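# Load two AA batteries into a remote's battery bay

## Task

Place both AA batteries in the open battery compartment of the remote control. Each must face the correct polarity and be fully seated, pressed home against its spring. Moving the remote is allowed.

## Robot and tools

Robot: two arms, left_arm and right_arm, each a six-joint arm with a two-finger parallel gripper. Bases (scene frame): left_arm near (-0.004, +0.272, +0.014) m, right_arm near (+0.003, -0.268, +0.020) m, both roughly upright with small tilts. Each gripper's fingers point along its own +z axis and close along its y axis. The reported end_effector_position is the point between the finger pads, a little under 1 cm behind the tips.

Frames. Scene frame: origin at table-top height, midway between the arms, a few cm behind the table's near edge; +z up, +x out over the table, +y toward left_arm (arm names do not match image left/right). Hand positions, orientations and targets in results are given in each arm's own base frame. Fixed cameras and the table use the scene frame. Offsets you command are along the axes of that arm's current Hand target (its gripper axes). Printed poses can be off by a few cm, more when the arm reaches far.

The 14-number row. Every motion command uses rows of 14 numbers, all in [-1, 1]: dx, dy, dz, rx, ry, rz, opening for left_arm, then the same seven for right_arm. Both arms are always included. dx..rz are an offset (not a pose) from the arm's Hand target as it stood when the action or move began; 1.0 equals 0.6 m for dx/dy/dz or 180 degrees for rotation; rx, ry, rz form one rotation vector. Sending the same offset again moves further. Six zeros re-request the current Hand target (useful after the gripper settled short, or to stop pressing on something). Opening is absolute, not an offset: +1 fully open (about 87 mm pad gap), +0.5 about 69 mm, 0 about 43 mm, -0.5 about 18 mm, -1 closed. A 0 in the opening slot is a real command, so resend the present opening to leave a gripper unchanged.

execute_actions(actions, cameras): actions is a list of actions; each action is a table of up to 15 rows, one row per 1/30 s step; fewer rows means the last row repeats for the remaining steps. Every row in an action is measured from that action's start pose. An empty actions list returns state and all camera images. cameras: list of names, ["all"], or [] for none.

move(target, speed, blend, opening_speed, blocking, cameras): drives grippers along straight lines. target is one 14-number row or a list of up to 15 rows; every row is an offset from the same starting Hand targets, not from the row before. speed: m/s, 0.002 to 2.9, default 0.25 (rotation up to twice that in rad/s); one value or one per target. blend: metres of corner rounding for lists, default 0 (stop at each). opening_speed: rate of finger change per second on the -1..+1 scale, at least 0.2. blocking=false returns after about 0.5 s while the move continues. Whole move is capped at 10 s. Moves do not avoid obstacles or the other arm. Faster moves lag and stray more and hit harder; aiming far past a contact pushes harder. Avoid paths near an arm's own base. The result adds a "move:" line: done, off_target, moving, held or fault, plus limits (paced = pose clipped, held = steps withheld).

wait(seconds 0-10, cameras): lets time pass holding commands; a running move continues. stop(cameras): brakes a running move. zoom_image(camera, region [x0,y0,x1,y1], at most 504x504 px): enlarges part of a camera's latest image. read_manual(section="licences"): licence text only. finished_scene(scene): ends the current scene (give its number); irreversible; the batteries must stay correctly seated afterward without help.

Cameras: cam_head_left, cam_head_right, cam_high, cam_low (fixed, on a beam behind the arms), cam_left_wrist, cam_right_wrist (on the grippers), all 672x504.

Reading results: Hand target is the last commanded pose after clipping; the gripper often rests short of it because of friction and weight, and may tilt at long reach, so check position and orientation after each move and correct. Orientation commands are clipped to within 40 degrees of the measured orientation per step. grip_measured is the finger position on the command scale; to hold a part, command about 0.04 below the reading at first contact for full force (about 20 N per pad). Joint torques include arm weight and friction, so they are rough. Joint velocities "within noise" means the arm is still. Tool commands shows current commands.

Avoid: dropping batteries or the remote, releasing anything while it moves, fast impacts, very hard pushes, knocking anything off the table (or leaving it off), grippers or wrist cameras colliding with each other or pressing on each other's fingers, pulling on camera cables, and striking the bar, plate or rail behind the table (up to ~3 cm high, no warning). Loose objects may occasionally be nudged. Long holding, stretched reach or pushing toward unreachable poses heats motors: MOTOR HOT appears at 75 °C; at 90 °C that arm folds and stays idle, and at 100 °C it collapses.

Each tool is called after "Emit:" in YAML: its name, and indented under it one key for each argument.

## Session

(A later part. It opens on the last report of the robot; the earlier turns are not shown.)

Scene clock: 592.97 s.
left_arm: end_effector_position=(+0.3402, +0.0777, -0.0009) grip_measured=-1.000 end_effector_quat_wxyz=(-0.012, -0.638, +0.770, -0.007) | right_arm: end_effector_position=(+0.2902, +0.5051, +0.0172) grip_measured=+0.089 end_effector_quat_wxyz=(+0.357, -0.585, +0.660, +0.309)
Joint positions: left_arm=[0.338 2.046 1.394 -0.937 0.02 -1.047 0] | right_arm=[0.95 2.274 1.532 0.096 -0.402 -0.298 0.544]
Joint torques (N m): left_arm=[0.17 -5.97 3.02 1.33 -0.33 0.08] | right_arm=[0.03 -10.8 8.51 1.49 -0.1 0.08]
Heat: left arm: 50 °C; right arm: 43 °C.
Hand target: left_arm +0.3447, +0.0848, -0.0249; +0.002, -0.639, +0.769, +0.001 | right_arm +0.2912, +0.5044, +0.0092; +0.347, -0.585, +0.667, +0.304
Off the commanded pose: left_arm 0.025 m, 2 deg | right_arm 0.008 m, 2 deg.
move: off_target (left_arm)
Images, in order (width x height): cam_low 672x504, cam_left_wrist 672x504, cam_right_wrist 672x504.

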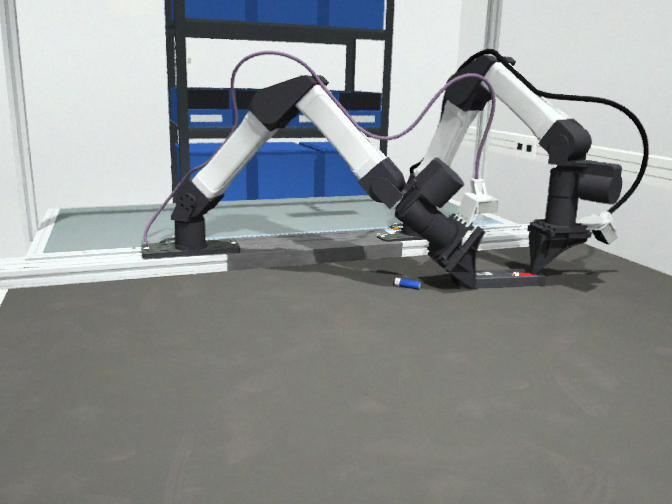

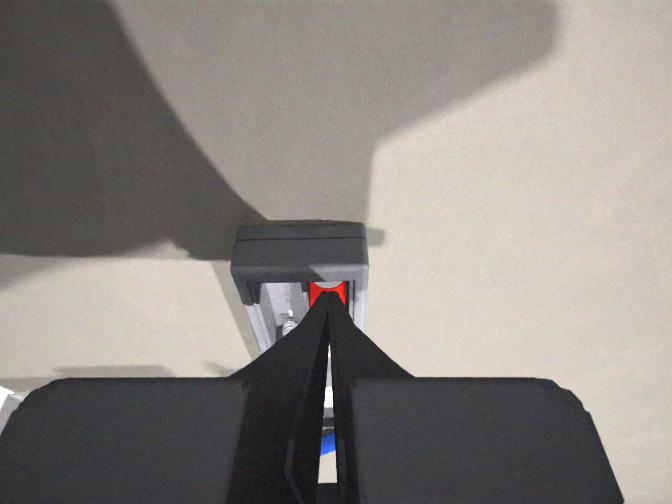

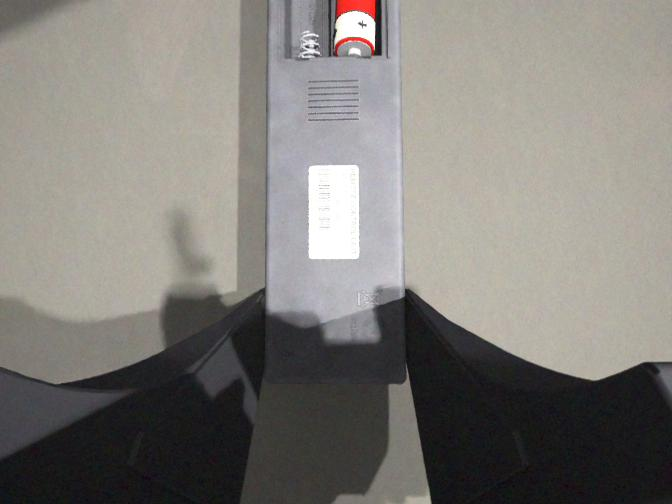

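Emit:
move:
  target:
    - [0,0,-0.07,0,0,0,-0.84,0,0,0,0,0,0,0]
    - [0.06,0,-0.07,0,0,0,-0.84,0,0,0,0,0,0,0]
    - [0.058,0,0.0,0,0,0,-0.84,0,0,0,0,0,0,0]
    - [0.045,0,0.05,0,0,0,-0.84,0,0,0,0,0,0,0]
  speed: 0.1
  cameras: ["cam_left_wrist","cam_right_wrist","cam_low"]

Emit:
zoom_image:
  camera: "cam_right_wrist"
  region: [240, 0, 440, 110]

Emit:
zoom_image:
  camera: "cam_low"
  region: [460, 240, 570, 300]

Scene clock: 614.30 s.
left_arm: end_effector_position=(+0.3325, +0.0460, -0.0027) grip_measured=-0.838 end_effector_quat_wxyz=(-0.017, -0.638, +0.770, -0.025) | right_arm: end_effector_position=(+0.2902, +0.5051, +0.0172) grip_measured=+0.089 end_effector_quat_wxyz=(+0.357, -0.585, +0.660, +0.309)
Joint positions: left_arm=[0.279 1.988 1.294 -0.887 0.058 -1.105 0.081] | right_arm=[0.95 2.274 1.532 0.096 -0.402 -0.298 0.544]
Joint torques (N m): left_arm=[-0.28 -0.68 0.87 1.98 -0.66 0.04] | right_arm=[0.03 -10.8 8.53 1.49 -0.1 0.08]
Heat: left arm: 48 °C; right arm: 44 °C.
Hand target: left_arm +0.3397, +0.0583, -0.0550; +0.002, -0.639, +0.769, +0.001 | right_arm +0.2912, +0.5044, +0.0092; +0.347, -0.585, +0.667, +0.304
Off the commanded pose: left_arm 0.054 m, 4 deg | right_arm 0.008 m, 2 deg.
move: off_target (left_arm)
Images, in order (width x height): cam_low 672x504, cam_left_wrist 672x504, cam_right_wrist 672x504.

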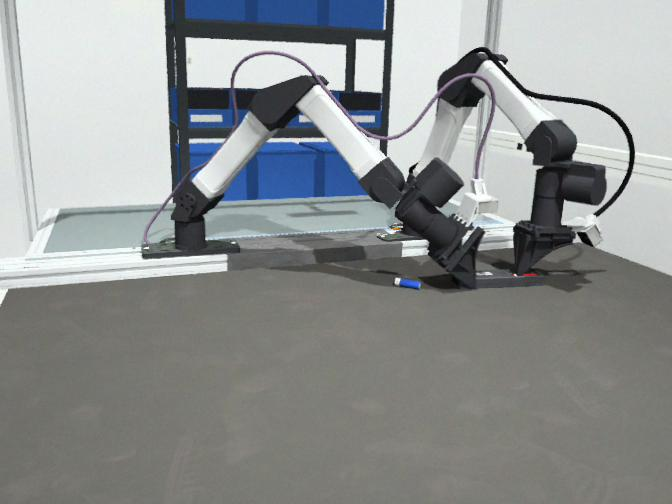

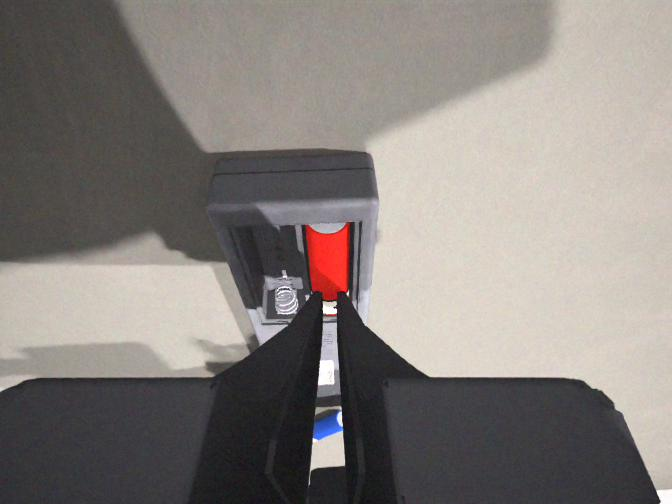

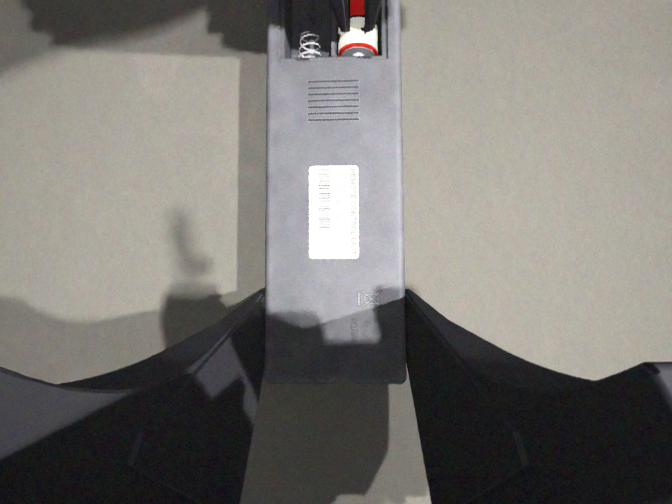

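Scaled by 2.520 from the camera's 672x504 image, which has a finer 960x720 frame.

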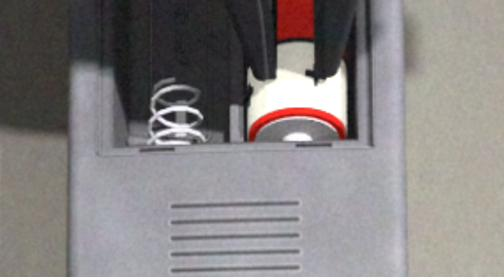

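Scaled by 4.582 from the camera's 672x504 image, which has a finer 960x720 frame.

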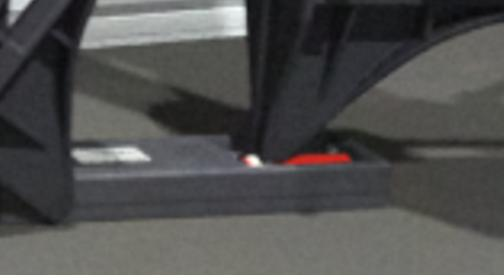

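Emit:
move:
  target:
    - [0.02,0,-0.09,0,0,0,-0.84,0,0,0,0,0,0,0]
    - [0.02,0,-0.16,0,0,0,-0.84,0,0,0,0,0,0,0]
  speed: 0.12
  cameras: ["cam_left_wrist","cam_right_wrist","cam_low"]

Emit:
zoom_image:
  camera: "cam_right_wrist"
  region: [240, 0, 440, 110]

Emit:
zoom_image:
  camera: "cam_low"
  region: [460, 240, 570, 300]

Emit:
zoom_image:
  camera: "cam_left_wrist"
  region: [240, 120, 410, 310]

Scene clock: 621.10 s.
left_arm: end_effector_position=(+0.3256, +0.0426, +0.0228) grip_measured=-0.840 end_effector_quat_wxyz=(-0.028, -0.637, +0.770, +0.008) | right_arm: end_effector_position=(+0.2902, +0.5051, +0.0172) grip_measured=+0.089 end_effector_quat_wxyz=(+0.357, -0.585, +0.660, +0.309)
Joint positions: left_arm=[0.25 1.964 1.373 -1.037 0.01 -1.131 0.08] | right_arm=[0.95 2.274 1.532 0.096 -0.402 -0.298 0.544]
Joint torques (N m): left_arm=[-0.58 -11.88 10 0.16 -0.21 -0.03] | right_arm=[0.02 -10.8 8.51 1.49 -0.1 0.08]
Heat: left arm: 48 °C; right arm: 44 °C.
Hand target: left_arm +0.3374, +0.0460, +0.0409; +0.002, -0.639, +0.769, +0.001 | right_arm +0.2912, +0.5044, +0.0092; +0.347, -0.585, +0.667, +0.304
Off the commanded pose: left_arm 0.022 m, 4 deg | right_arm 0.008 m, 2 deg.
move: off_target (left_arm)
Images, in order (width x height): cam_low 672x504, cam_left_wrist 672x504, cam_right_wrist 672x504.

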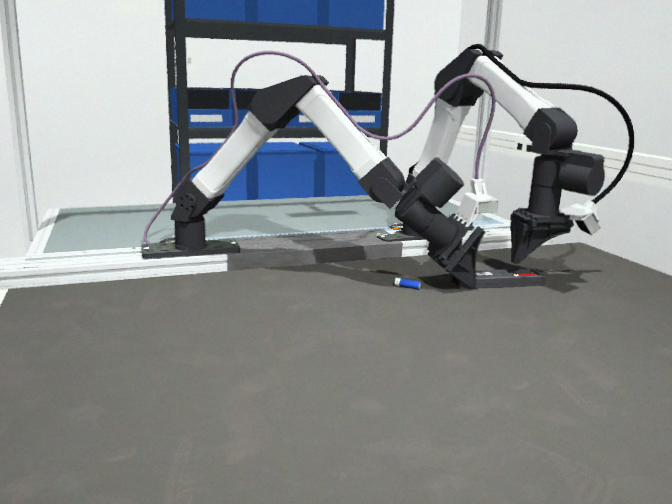

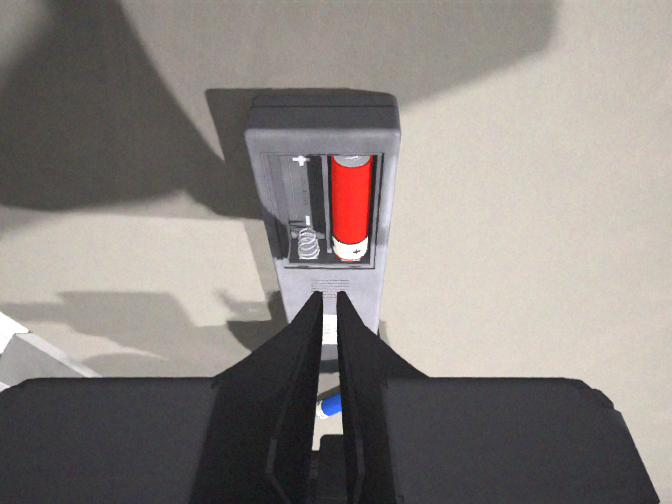

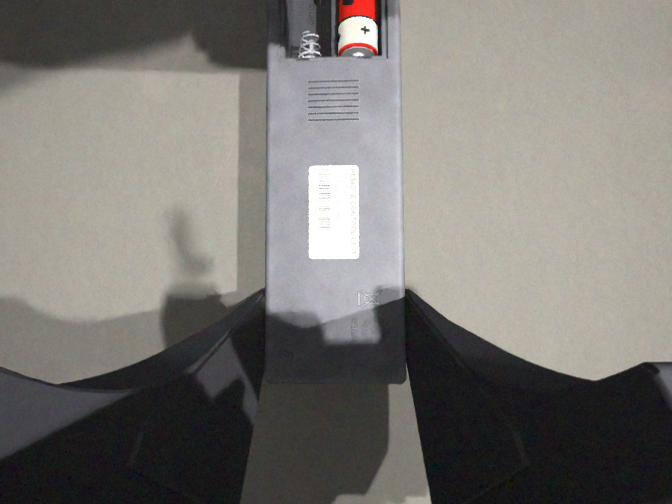

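Scaled by 2.520 from the camera's 672x504 image, which has a finer 960x720 frame.

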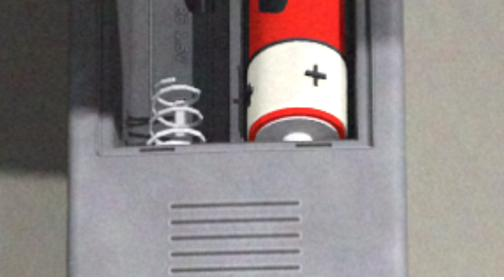

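Scaled by 4.582 from the camera's 672x504 image, which has a finer 960x720 frame.

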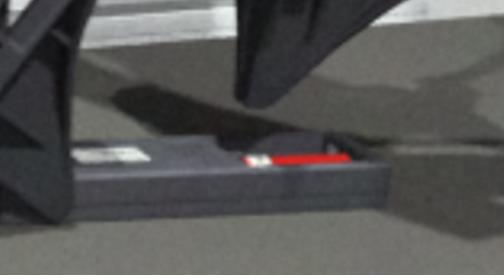

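Scaled by 2.653 from the camera's 672x504 image, which has a finer 960x720 frame.

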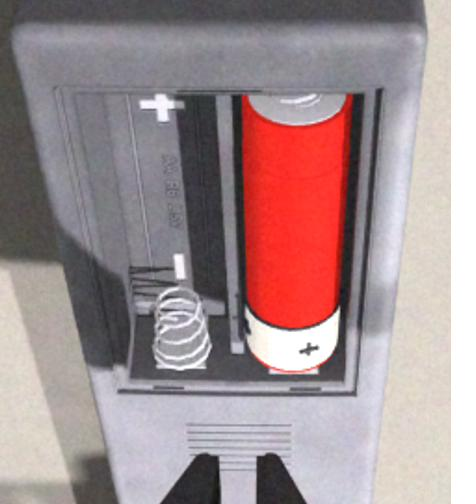

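Emit:
move:
  target:
    - [0,0,0,0,0,0,-0.84,0,0,0,0,0,0,0.5]
    - [0,0,-0.1,0,0,0,-0.84,0.03,0,-0.1,0,0,0,0.5]
    - [0,0,-0.16,0,0,0,0,0.047,0,-0.45,0,0,0,0.5]
  blend: [0,0.03,0]
  speed: [0.1,0.15,0.25]
  opening_speed: 1.0
  cameras: ["all"]

Scene clock: 638.27 s.
left_arm: end_effector_position=(+0.3312, +0.0441, +0.1202) grip_measured=+0.000 end_effector_quat_wxyz=(-0.026, -0.638, +0.770, +0.007) | right_arm: end_effector_position=(+0.2601, +0.2659, +0.1282) grip_measured=+0.500 end_effector_quat_wxyz=(+0.332, -0.577, +0.684, +0.298)
Joint positions: left_arm=[0.25 1.92 1.705 -1.408 0.009 -1.133 0.5] | right_arm=[0.554 1.472 1.021 -0.417 -0.662 -0.598 0.75]
Joint torques (N m): left_arm=[-0.65 -11.14 10.62 0.19 -0.21 0.03] | right_arm=[-0.09 -7.99 8.27 1.42 -0.57 -0.1]
Heat: left arm: 51 °C; right arm: 44 °C.
Hand target: left_arm +0.3373, +0.0456, +0.1370; +0.002, -0.639, +0.769, +0.001 | right_arm +0.2601, +0.2692, +0.1411; +0.347, -0.585, +0.668, +0.304
Off the commanded pose: left_arm 0.018 m, 3 deg | right_arm 0.013 m, 3 deg.
move: off_target (left_arm, right_arm); target 3's new opening was sent with left_arm's hand 0.018 m and 3 deg from that target

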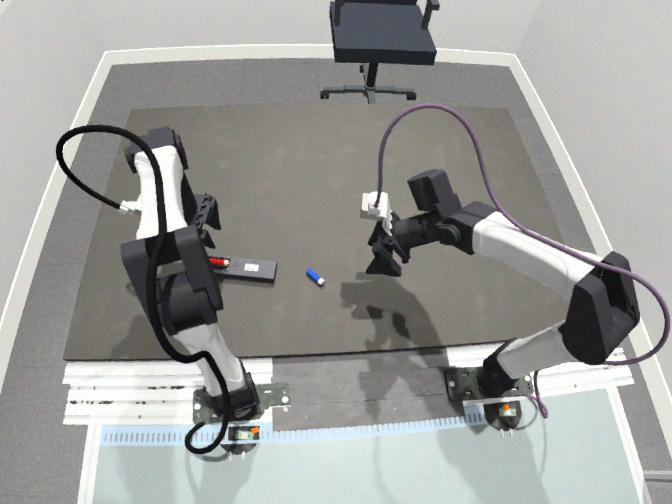

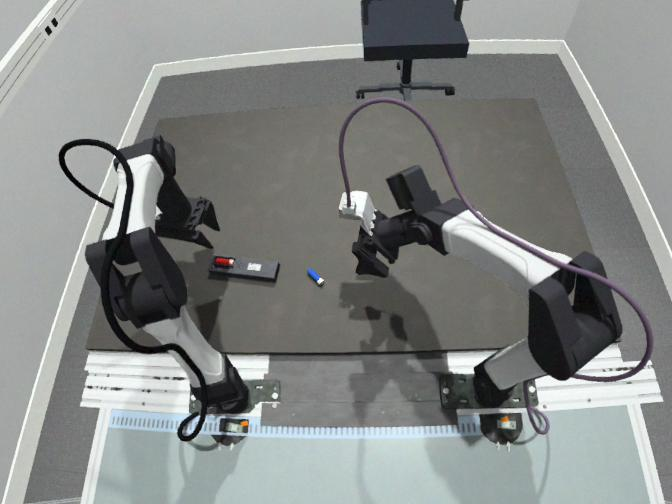

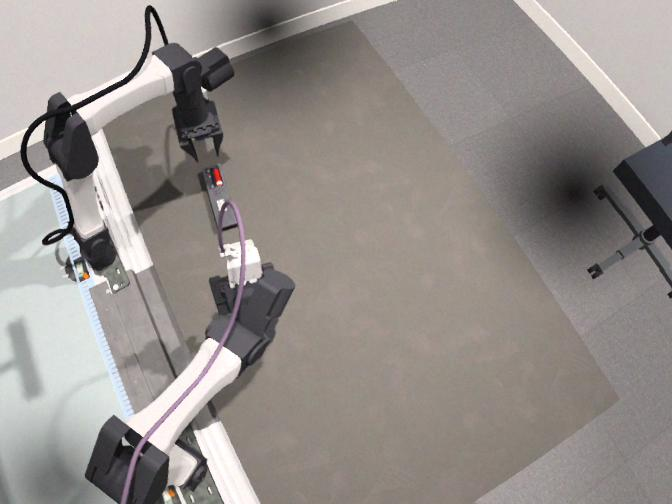

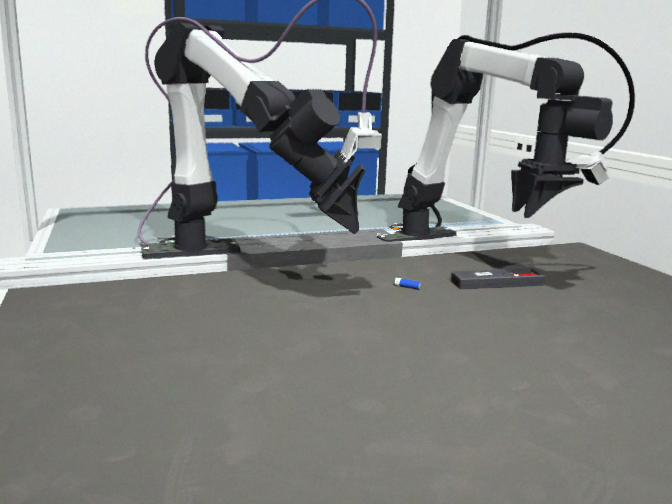

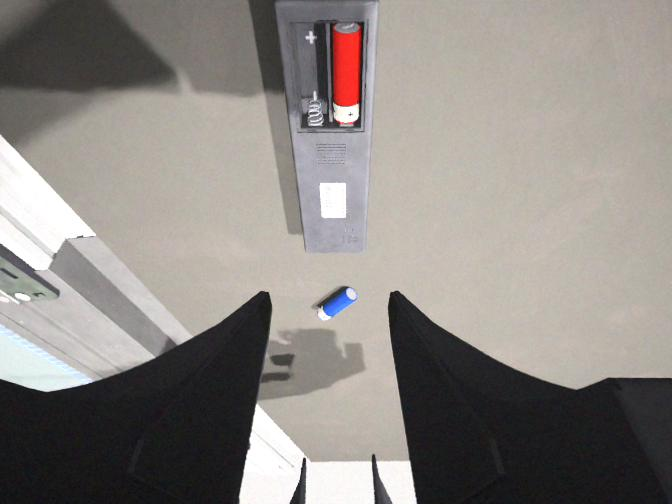

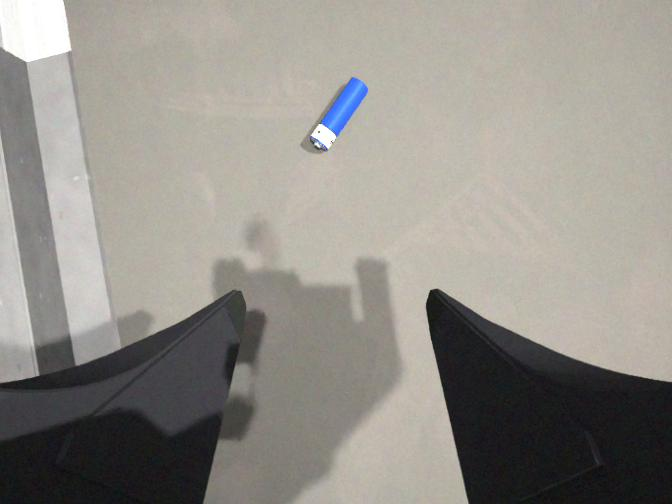

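Emit:
move:
  target: [0.25,0.016,0.028,0,0,0.833,0,0,0,-0.24,0,0,0,0.5]
  speed: 0.3
  cameras: ["cam_left_wrist","cam_head_left"]

Scene clock: 660.00 s.
left_arm: end_effector_position=(+0.2960, -0.0994, +0.1095) grip_measured=+0.000 end_effector_quat_wxyz=(-0.028, +0.572, +0.820, -0.007) | right_arm: end_effector_position=(+0.2438, +0.1500, +0.2100) grip_measured=+0.500 end_effector_quat_wxyz=(+0.327, -0.578, +0.683, +0.303)
Joint positions: left_arm=[-0.418 1.888 1.618 -1.36 0.002 0.799 0.5] | right_arm=[0.152 1.349 1.298 -1.177 -0.878 -1.091 0.75]
Joint torques (N m): left_arm=[-0.25 -11.99 6.2 0.57 -0.07 0.16] | right_arm=[-0.42 -5.78 9.11 0.75 -0.75 -0.11]
Heat: left arm: 53 °C; right arm: 43 °C.
Hand target: left_arm +0.3004, -0.0999, +0.1194; -0.001, +0.577, +0.817, +0.002 | right_arm +0.2446, +0.1524, +0.2240; +0.347, -0.585, +0.667, +0.304
Off the commanded pose: left_arm 0.011 m, 3 deg | right_arm 0.014 m, 3 deg.
move: off_target (left_arm, right_arm)
Images, in order (width x height): cam_head_left 672x504, cam_left_wrist 672x504.

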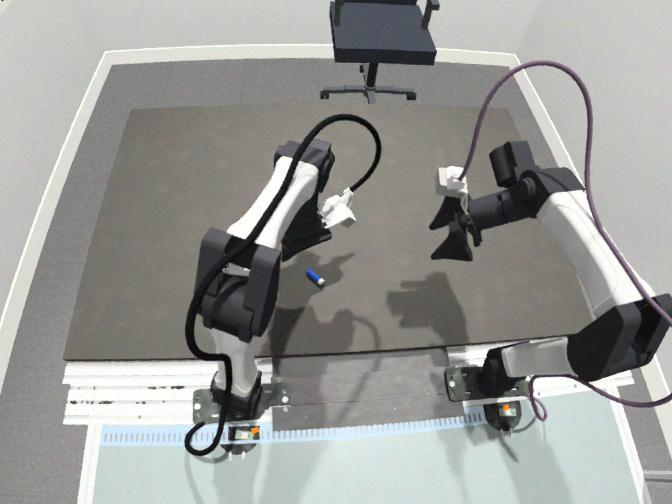

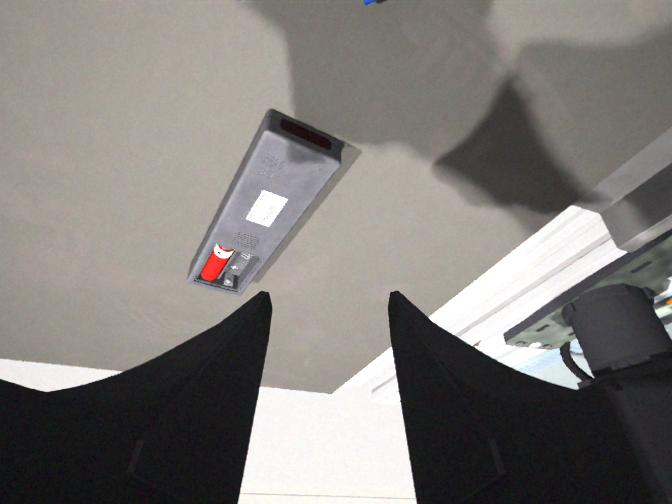

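Emit:
move:
  target: [-0.093,-0.042,0.1,0,0,0.364,0,0,0,0,0,0,0,0.5]
  speed: 0.2
  cameras: ["cam_left_wrist","cam_low"]

Scene clock: 666.90 s.
left_arm: end_effector_position=(+0.2904, -0.1576, +0.0476) grip_measured=+0.000 end_effector_quat_wxyz=(-0.023, +0.924, +0.382, -0.016) | right_arm: end_effector_position=(+0.2436, +0.1500, +0.2100) grip_measured=+0.500 end_effector_quat_wxyz=(+0.327, -0.578, +0.683, +0.304)
Joint positions: left_arm=[-0.621 1.85 1.329 -1.106 0.002 1.738 0.5] | right_arm=[0.152 1.349 1.298 -1.177 -0.878 -1.092 0.75]
Joint torques (N m): left_arm=[-0.14 -11.52 5.81 0.43 -0.07 0.2] | right_arm=[-0.43 -5.79 9.11 0.75 -0.75 -0.11]
Heat: left arm: 53 °C; right arm: 42 °C.
Hand target: left_arm +0.2952, -0.1608, +0.0591; -0.002, +0.927, +0.374, +0.001 | right_arm +0.2445, +0.1524, +0.2240; +0.347, -0.585, +0.667, +0.304
Off the commanded pose: left_arm 0.013 m, 3 deg | right_arm 0.014 m, 3 deg.
move: off_target (left_arm, right_arm)
Images, in order (width x height): cam_low 672x504, cam_left_wrist 672x504.

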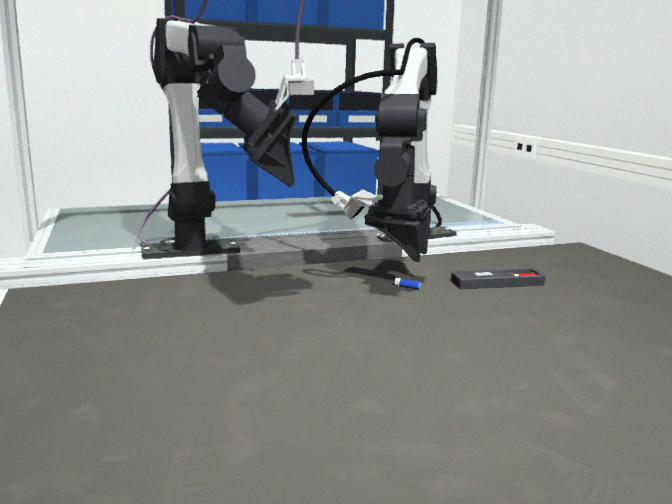

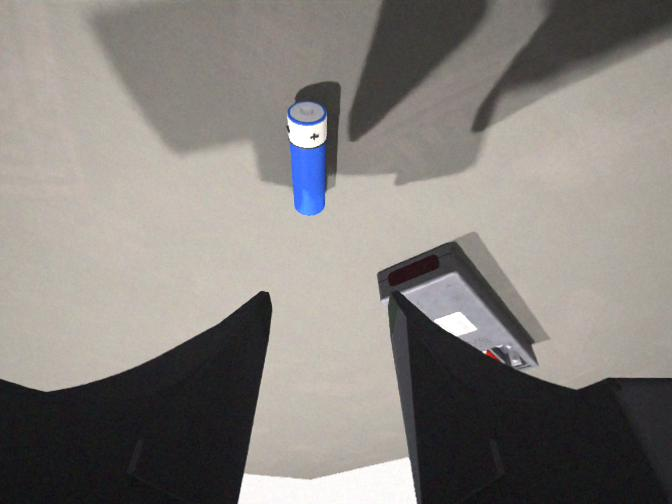

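Emit:
move:
  target: [-0.018,0.012,0.04,0,0,0,0,0,0,0,0,0,0,0.5]
  speed: 0.15
  cameras: ["cam_left_wrist","cam_low"]

Scene clock: 677.20 s.
left_arm: end_effector_position=(+0.2909, -0.1720, +0.0375) grip_measured=+0.000 end_effector_quat_wxyz=(-0.004, +0.928, +0.372, -0.004) | right_arm: end_effector_position=(+0.2436, +0.1500, +0.2100) grip_measured=+0.500 end_effector_quat_wxyz=(+0.327, -0.578, +0.683, +0.304)
Joint positions: left_arm=[-0.655 1.85 1.287 -1.019 0.002 1.724 0.5] | right_arm=[0.152 1.349 1.298 -1.177 -0.878 -1.092 0.75]
Joint torques (N m): left_arm=[-0.53 -7.76 5.91 0.53 -0.08 0.01] | right_arm=[-0.43 -5.78 9.11 0.75 -0.75 -0.11]
Heat: left arm: 56 °C; right arm: 41 °C.
Hand target: left_arm +0.2925, -0.1733, +0.0350; -0.002, +0.927, +0.374, +0.001 | right_arm +0.2445, +0.1524, +0.2240; +0.347, -0.585, +0.667, +0.304
Off the commanded pose: left_arm 0.003 m, 1 deg | right_arm 0.014 m, 3 deg.
move: off_target (right_arm)
Images, in order (width x height): cam_low 672x504, cam_left_wrist 672x504.

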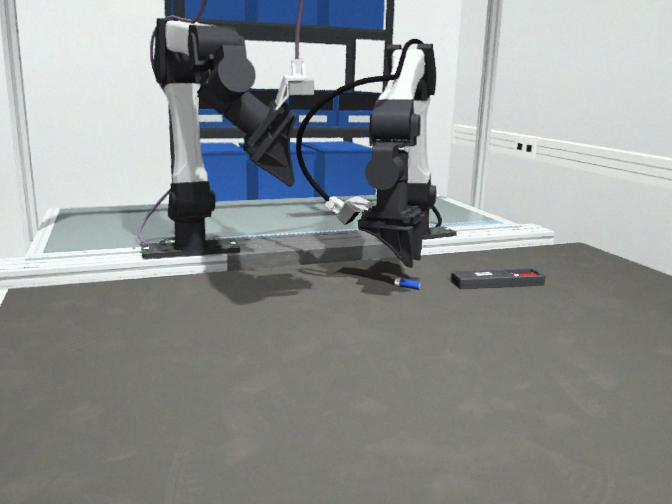

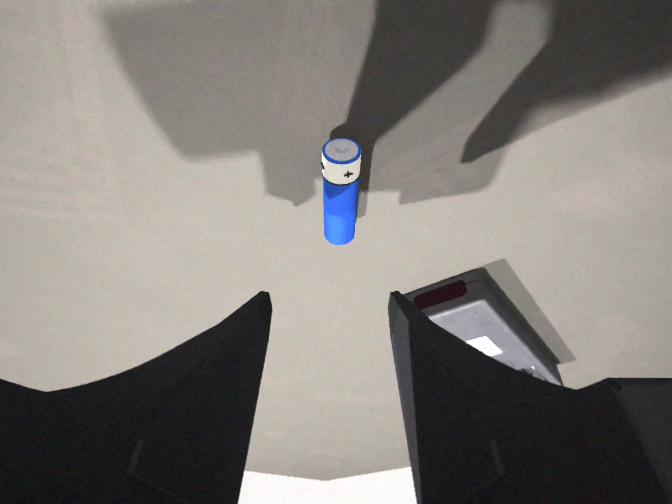

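Emit:
move:
  target:
    - [-0.019,-0.0074,0.02,0,0,0,0,0,0,0,0,0,0,0.5]
    - [-0.019,-0.0074,0.073,0,0,0,0,0,0,0,0,0,0,0.5]
  speed: 0.12
  cameras: ["cam_left_wrist","cam_low"]

Scene clock: 684.77 s.
left_arm: end_effector_position=(+0.2788, -0.1759, -0.0073) grip_measured=+0.000 end_effector_quat_wxyz=(-0.006, +0.928, +0.372, -0.005) | right_arm: end_effector_position=(+0.2436, +0.1500, +0.2100) grip_measured=+0.500 end_effector_quat_wxyz=(+0.327, -0.578, +0.683, +0.304)
Joint positions: left_arm=[-0.687 1.898 1.157 -0.845 0.002 1.691 0.5] | right_arm=[0.152 1.349 1.298 -1.177 -0.878 -1.092 0.75]
Joint torques (N m): left_arm=[-0.27 -7.71 5.98 0.51 -0.08 -0.01] | right_arm=[-0.43 -5.78 9.13 0.75 -0.75 -0.11]
Heat: left arm: 55 °C; right arm: 41 °C.
Hand target: left_arm +0.2813, -0.1779, -0.0087; -0.002, +0.927, +0.374, +0.001 | right_arm +0.2445, +0.1524, +0.2240; +0.347, -0.585, +0.667, +0.304
Off the commanded pose: left_arm 0.003 m, 1 deg | right_arm 0.014 m, 3 deg.
move: off_target (right_arm)
Images, in order (width x height): cam_low 672x504, cam_left_wrist 672x504.

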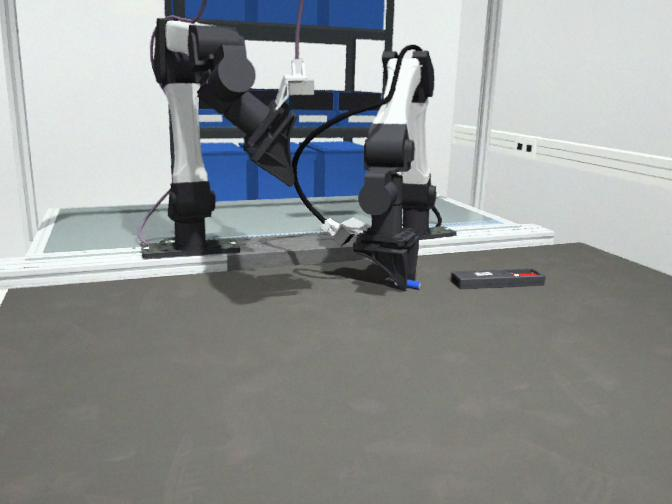

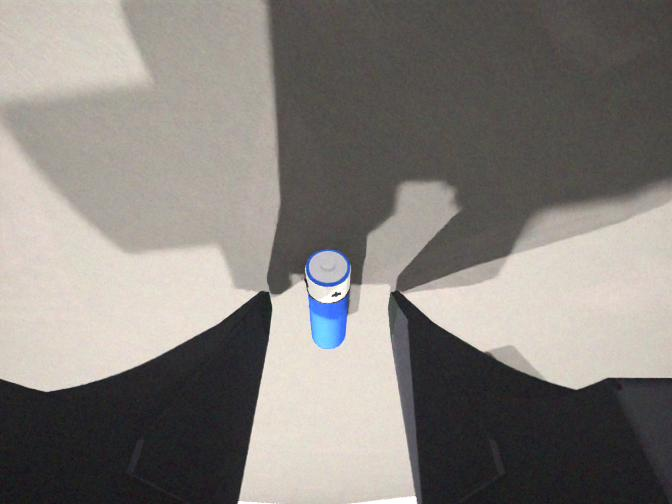

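Emit:
move:
  target:
    - [0,0,0,0,0,0,-0.3,0,0,0,0,0,0,0.5]
    - [0,0,0,0,0,0,-0.75,0,0,0,0,0,0,0.5]
    - [0,0,-0.18,0,0,0,-0.75,0,0,0,0,0,0,0.5]
  speed: 0.15
  opening_speed: 1.0
  cameras: ["cam_left_wrist","cam_head_left"]

Scene clock: 696.33 s.
left_arm: end_effector_position=(+0.2764, -0.1739, +0.0807) grip_measured=-0.622 end_effector_quat_wxyz=(-0.022, +0.928, +0.373, -0.013) | right_arm: end_effector_position=(+0.2436, +0.1500, +0.2100) grip_measured=+0.500 end_effector_quat_wxyz=(+0.327, -0.578, +0.683, +0.304)
Joint positions: left_arm=[-0.687 1.811 1.412 -1.224 0.002 1.69 0.189] | right_arm=[0.152 1.349 1.298 -1.177 -0.878 -1.092 0.75]
Joint torques (N m): left_arm=[-0.46 -10.44 10.35 0.12 -0.07 0.02] | right_arm=[-0.43 -5.78 9.11 0.75 -0.75 -0.11]
Heat: left arm: 53 °C; right arm: 40 °C.
Hand target: left_arm +0.2812, -0.1784, +0.0992; -0.002, +0.927, +0.374, +0.001 | right_arm +0.2445, +0.1524, +0.2240; +0.347, -0.585, +0.667, +0.304
Off the commanded pose: left_arm 0.020 m, 3 deg | right_arm 0.014 m, 3 deg.
move: off_target (left_arm, right_arm)
Images, in order (width x height): cam_head_left 672x504, cam_left_wrist 672x504.

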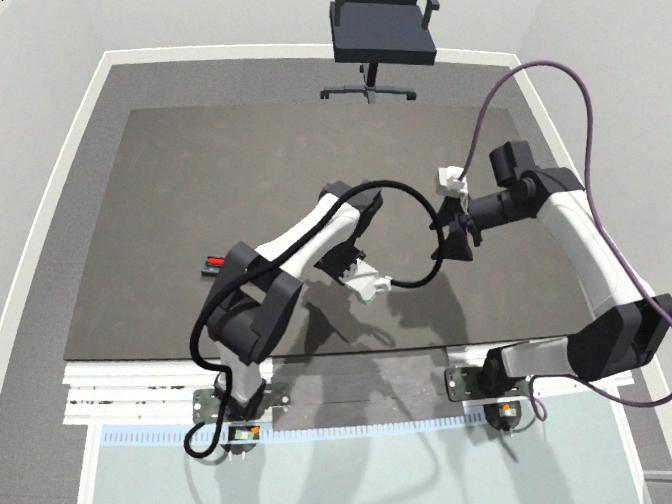

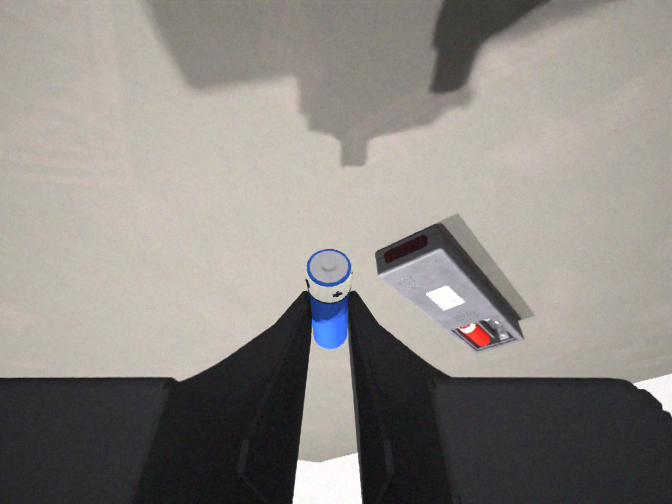

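Emit:
move:
  target: [0.265,-0.157,-0.1,0,0,-0.833,-0.75,0,0,0,0,0,0,0.5]
  speed: 0.3

Scene clock: 707.23 s.
left_arm: end_effector_position=(+0.3245, -0.0039, +0.1553) grip_measured=-0.622 end_effector_quat_wxyz=(-0.008, -0.112, +0.994, +0.000) | right_arm: end_effector_position=(+0.2436, +0.1500, +0.2100) grip_measured=+0.500 end_effector_quat_wxyz=(+0.327, -0.578, +0.683, +0.304)
Joint positions: left_arm=[0.016 1.964 1.911 -1.533 0.002 -0.209 0.189] | right_arm=[0.152 1.349 1.298 -1.177 -0.878 -1.092 0.75]
Joint torques (N m): left_arm=[0.5 -8.23 10.58 0.24 -0.11 0.01] | right_arm=[-0.42 -5.78 9.11 0.75 -0.75 -0.11]
Heat: left arm: 53 °C; right arm: 40 °C.
Hand target: left_arm +0.3301, -0.0005, +0.1602; +0.001, -0.121, +0.993, +0.002 | right_arm +0.2445, +0.1524, +0.2240; +0.347, -0.585, +0.667, +0.304
Off the commanded pose: left_arm 0.008 m, 1 deg | right_arm 0.014 m, 3 deg.
move: off_target (right_arm)

Emit:
move:
  target: [-0.076,0.239,0,0,0,-0.364,-0.75,0,0,0.49,0,0,0,0.5]
  speed: 0.25
  cameras: ["cam_left_wrist","cam_right_wrist"]

Scene clock: 713.93 s.
left_arm: end_effector_position=(+0.3356, +0.1448, +0.1562) grip_measured=-0.622 end_effector_quat_wxyz=(+0.004, -0.634, +0.774, -0.002) | right_arm: end_effector_position=(+0.2685, +0.3799, +0.0482) grip_measured=+0.500 end_effector_quat_wxyz=(+0.330, -0.588, +0.674, +0.302)
Joint positions: left_arm=[0.496 2.056 2.052 -1.557 0.002 -0.876 0.189] | right_arm=[0.802 1.87 1.098 0.014 -0.51 -0.41 0.75]
Joint torques (N m): left_arm=[0.38 -8.55 10.51 0.32 -0.11 0] | right_arm=[0.49 -7.75 8.96 2.01 -0.18 0.17]
Heat: left arm: 53 °C; right arm: 40 °C.
Hand target: left_arm +0.3400, +0.1497, +0.1609; +0.002, -0.639, +0.769, +0.001 | right_arm +0.2763, +0.3909, +0.0550; +0.347, -0.584, +0.668, +0.304
Off the commanded pose: left_arm 0.008 m, 1 deg | right_arm 0.015 m, 2 deg.
joint sent to its limit (left arm) — joint 4 (wrist pitch), lower limit. The joint targets still meet the commanded pose.
move: off_target (right_arm)
Images, in order (width x height): cam_left_wrist 672x504, cam_right_wrist 672x504.

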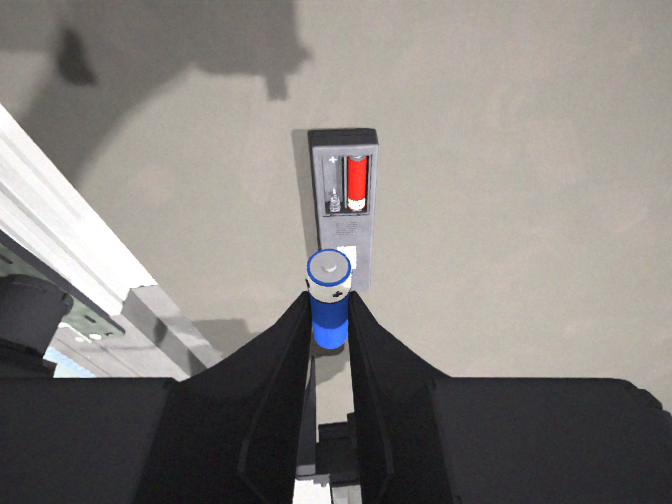

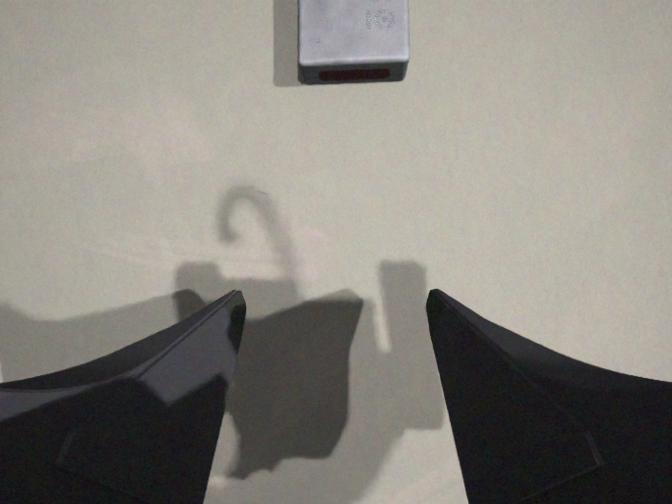

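Emit:
move:
  target:
    - [0,0,0,0,0,0,-0.75,-0.017,0,0.1,0,0,0,0.5]
    - [0,0,0,0,0,0,-0.75,-0.047,0,0.2,0,0,0,0.5]
  speed: 0.15
  blend: [0.01,0]
  cameras: ["cam_right_wrist"]

Scene clock: 721.43 s.
left_arm: end_effector_position=(+0.3356, +0.1448, +0.1562) grip_measured=-0.622 end_effector_quat_wxyz=(+0.004, -0.634, +0.773, -0.002) | right_arm: end_effector_position=(+0.2908, +0.5006, +0.0170) grip_measured=+0.500 end_effector_quat_wxyz=(+0.352, -0.589, +0.660, +0.306)
Joint positions: left_arm=[0.496 2.056 2.052 -1.557 0.002 -0.877 0.189] | right_arm=[0.945 2.266 1.531 0.073 -0.405 -0.312 0.75]
Joint torques (N m): left_arm=[0.39 -8.54 10.5 0.35 -0.14 0.01] | right_arm=[0.51 -9.99 8.59 1.75 -0.07 0.2]
Heat: left arm: 52 °C; right arm: 40 °C.
Hand target: left_arm +0.3400, +0.1497, +0.1609; +0.002, -0.639, +0.769, +0.001 | right_arm +0.2912, +0.5043, +0.0090; +0.347, -0.584, +0.668, +0.304
Off the commanded pose: left_arm 0.008 m, 1 deg | right_arm 0.009 m, 1 deg.
joint sent to its limit (left arm) — joint 4 (wrist pitch), lower limit. The joint targets still meet the commanded pose.
move: done
Images, in order (width x height): cam_right_wrist 672x504.

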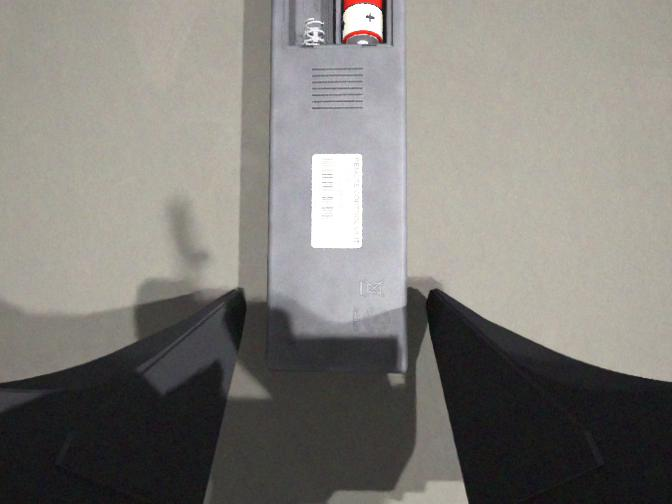

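Emit:
move:
  target:
    - [0,0,0,0,0,0,-0.75,0,0,0,0,0,0,0.0]
    - [0.124,0.0045,0.193,0,-0.139,0,-0.75,0,0,0,0,0,0,0.0]
  speed: 0.2
  opening_speed: 1.0
  cameras: ["cam_left_wrist","cam_right_wrist","cam_low"]

Emit:
zoom_image:
  camera: "cam_left_wrist"
  region: [200, 100, 460, 360]

Emit:
zoom_image:
  camera: "cam_right_wrist"
  region: [220, 0, 460, 120]

Scene clock: 738.33 s.
left_arm: end_effector_position=(+0.3162, +0.0744, +0.0334) grip_measured=-0.622 end_effector_quat_wxyz=(+0.137, -0.618, +0.760, +0.148) | right_arm: end_effector_position=(+0.2917, +0.5002, +0.0168) grip_measured=+0.088 end_effector_quat_wxyz=(+0.353, -0.588, +0.662, +0.303)
Joint positions: left_arm=[0.132 1.798 1.21 -0.899 -0.399 -1.217 0.189] | right_arm=[0.945 2.266 1.531 0.073 -0.399 -0.311 0.544]
Joint torques (N m): left_arm=[-0.35 -11.04 6.23 0.75 -0.47 -0.02] | right_arm=[0.51 -10 8.61 1.75 -0.13 0.2]
Heat: left arm: 52 °C; right arm: 43 °C.
Hand target: left_arm +0.3237, +0.0776, +0.0447; +0.168, -0.623, +0.751, +0.140 | right_arm +0.2912, +0.5043, +0.0090; +0.347, -0.585, +0.668, +0.304
Off the commanded pose: left_arm 0.014 m, 4 deg | right_arm 0.009 m, 1 deg.
move: off_target (left_arm)
Images, in order (width x height): cam_low 672x504, cam_left_wrist 672x504, cam_right_wrist 672x504.

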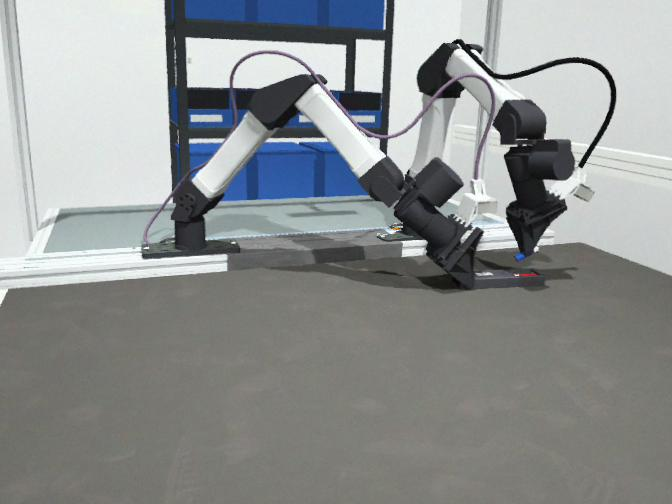

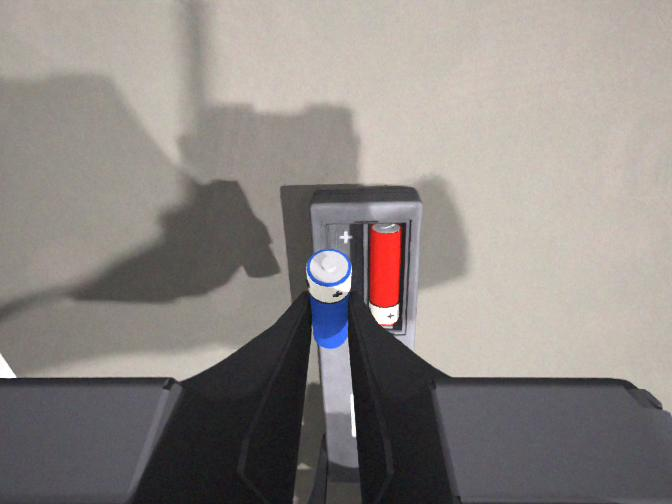

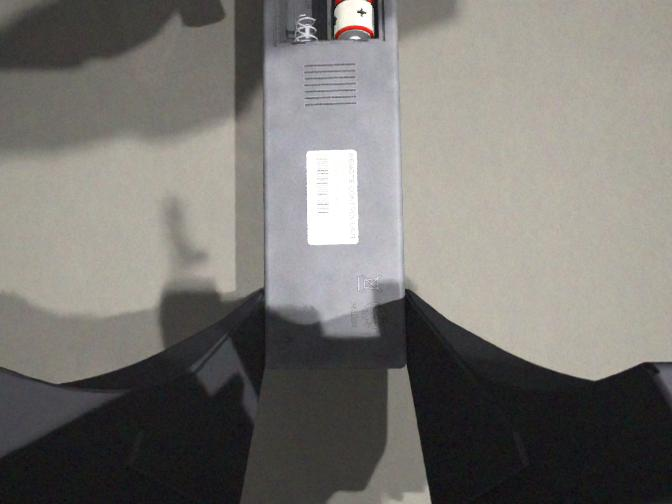

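Scaled by 1.938 from the camera's 672x504 image, which has a finer 960x720 frame.

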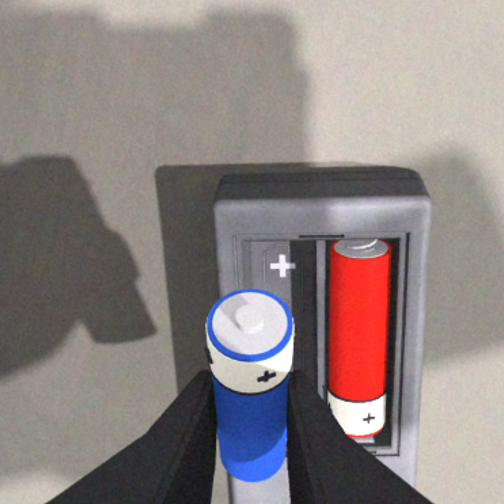

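Scaled by 2.100 from the camera's 672x504 image, which has a finer 960x720 frame.

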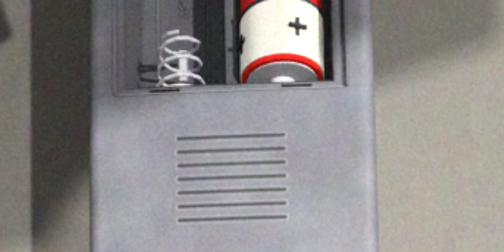

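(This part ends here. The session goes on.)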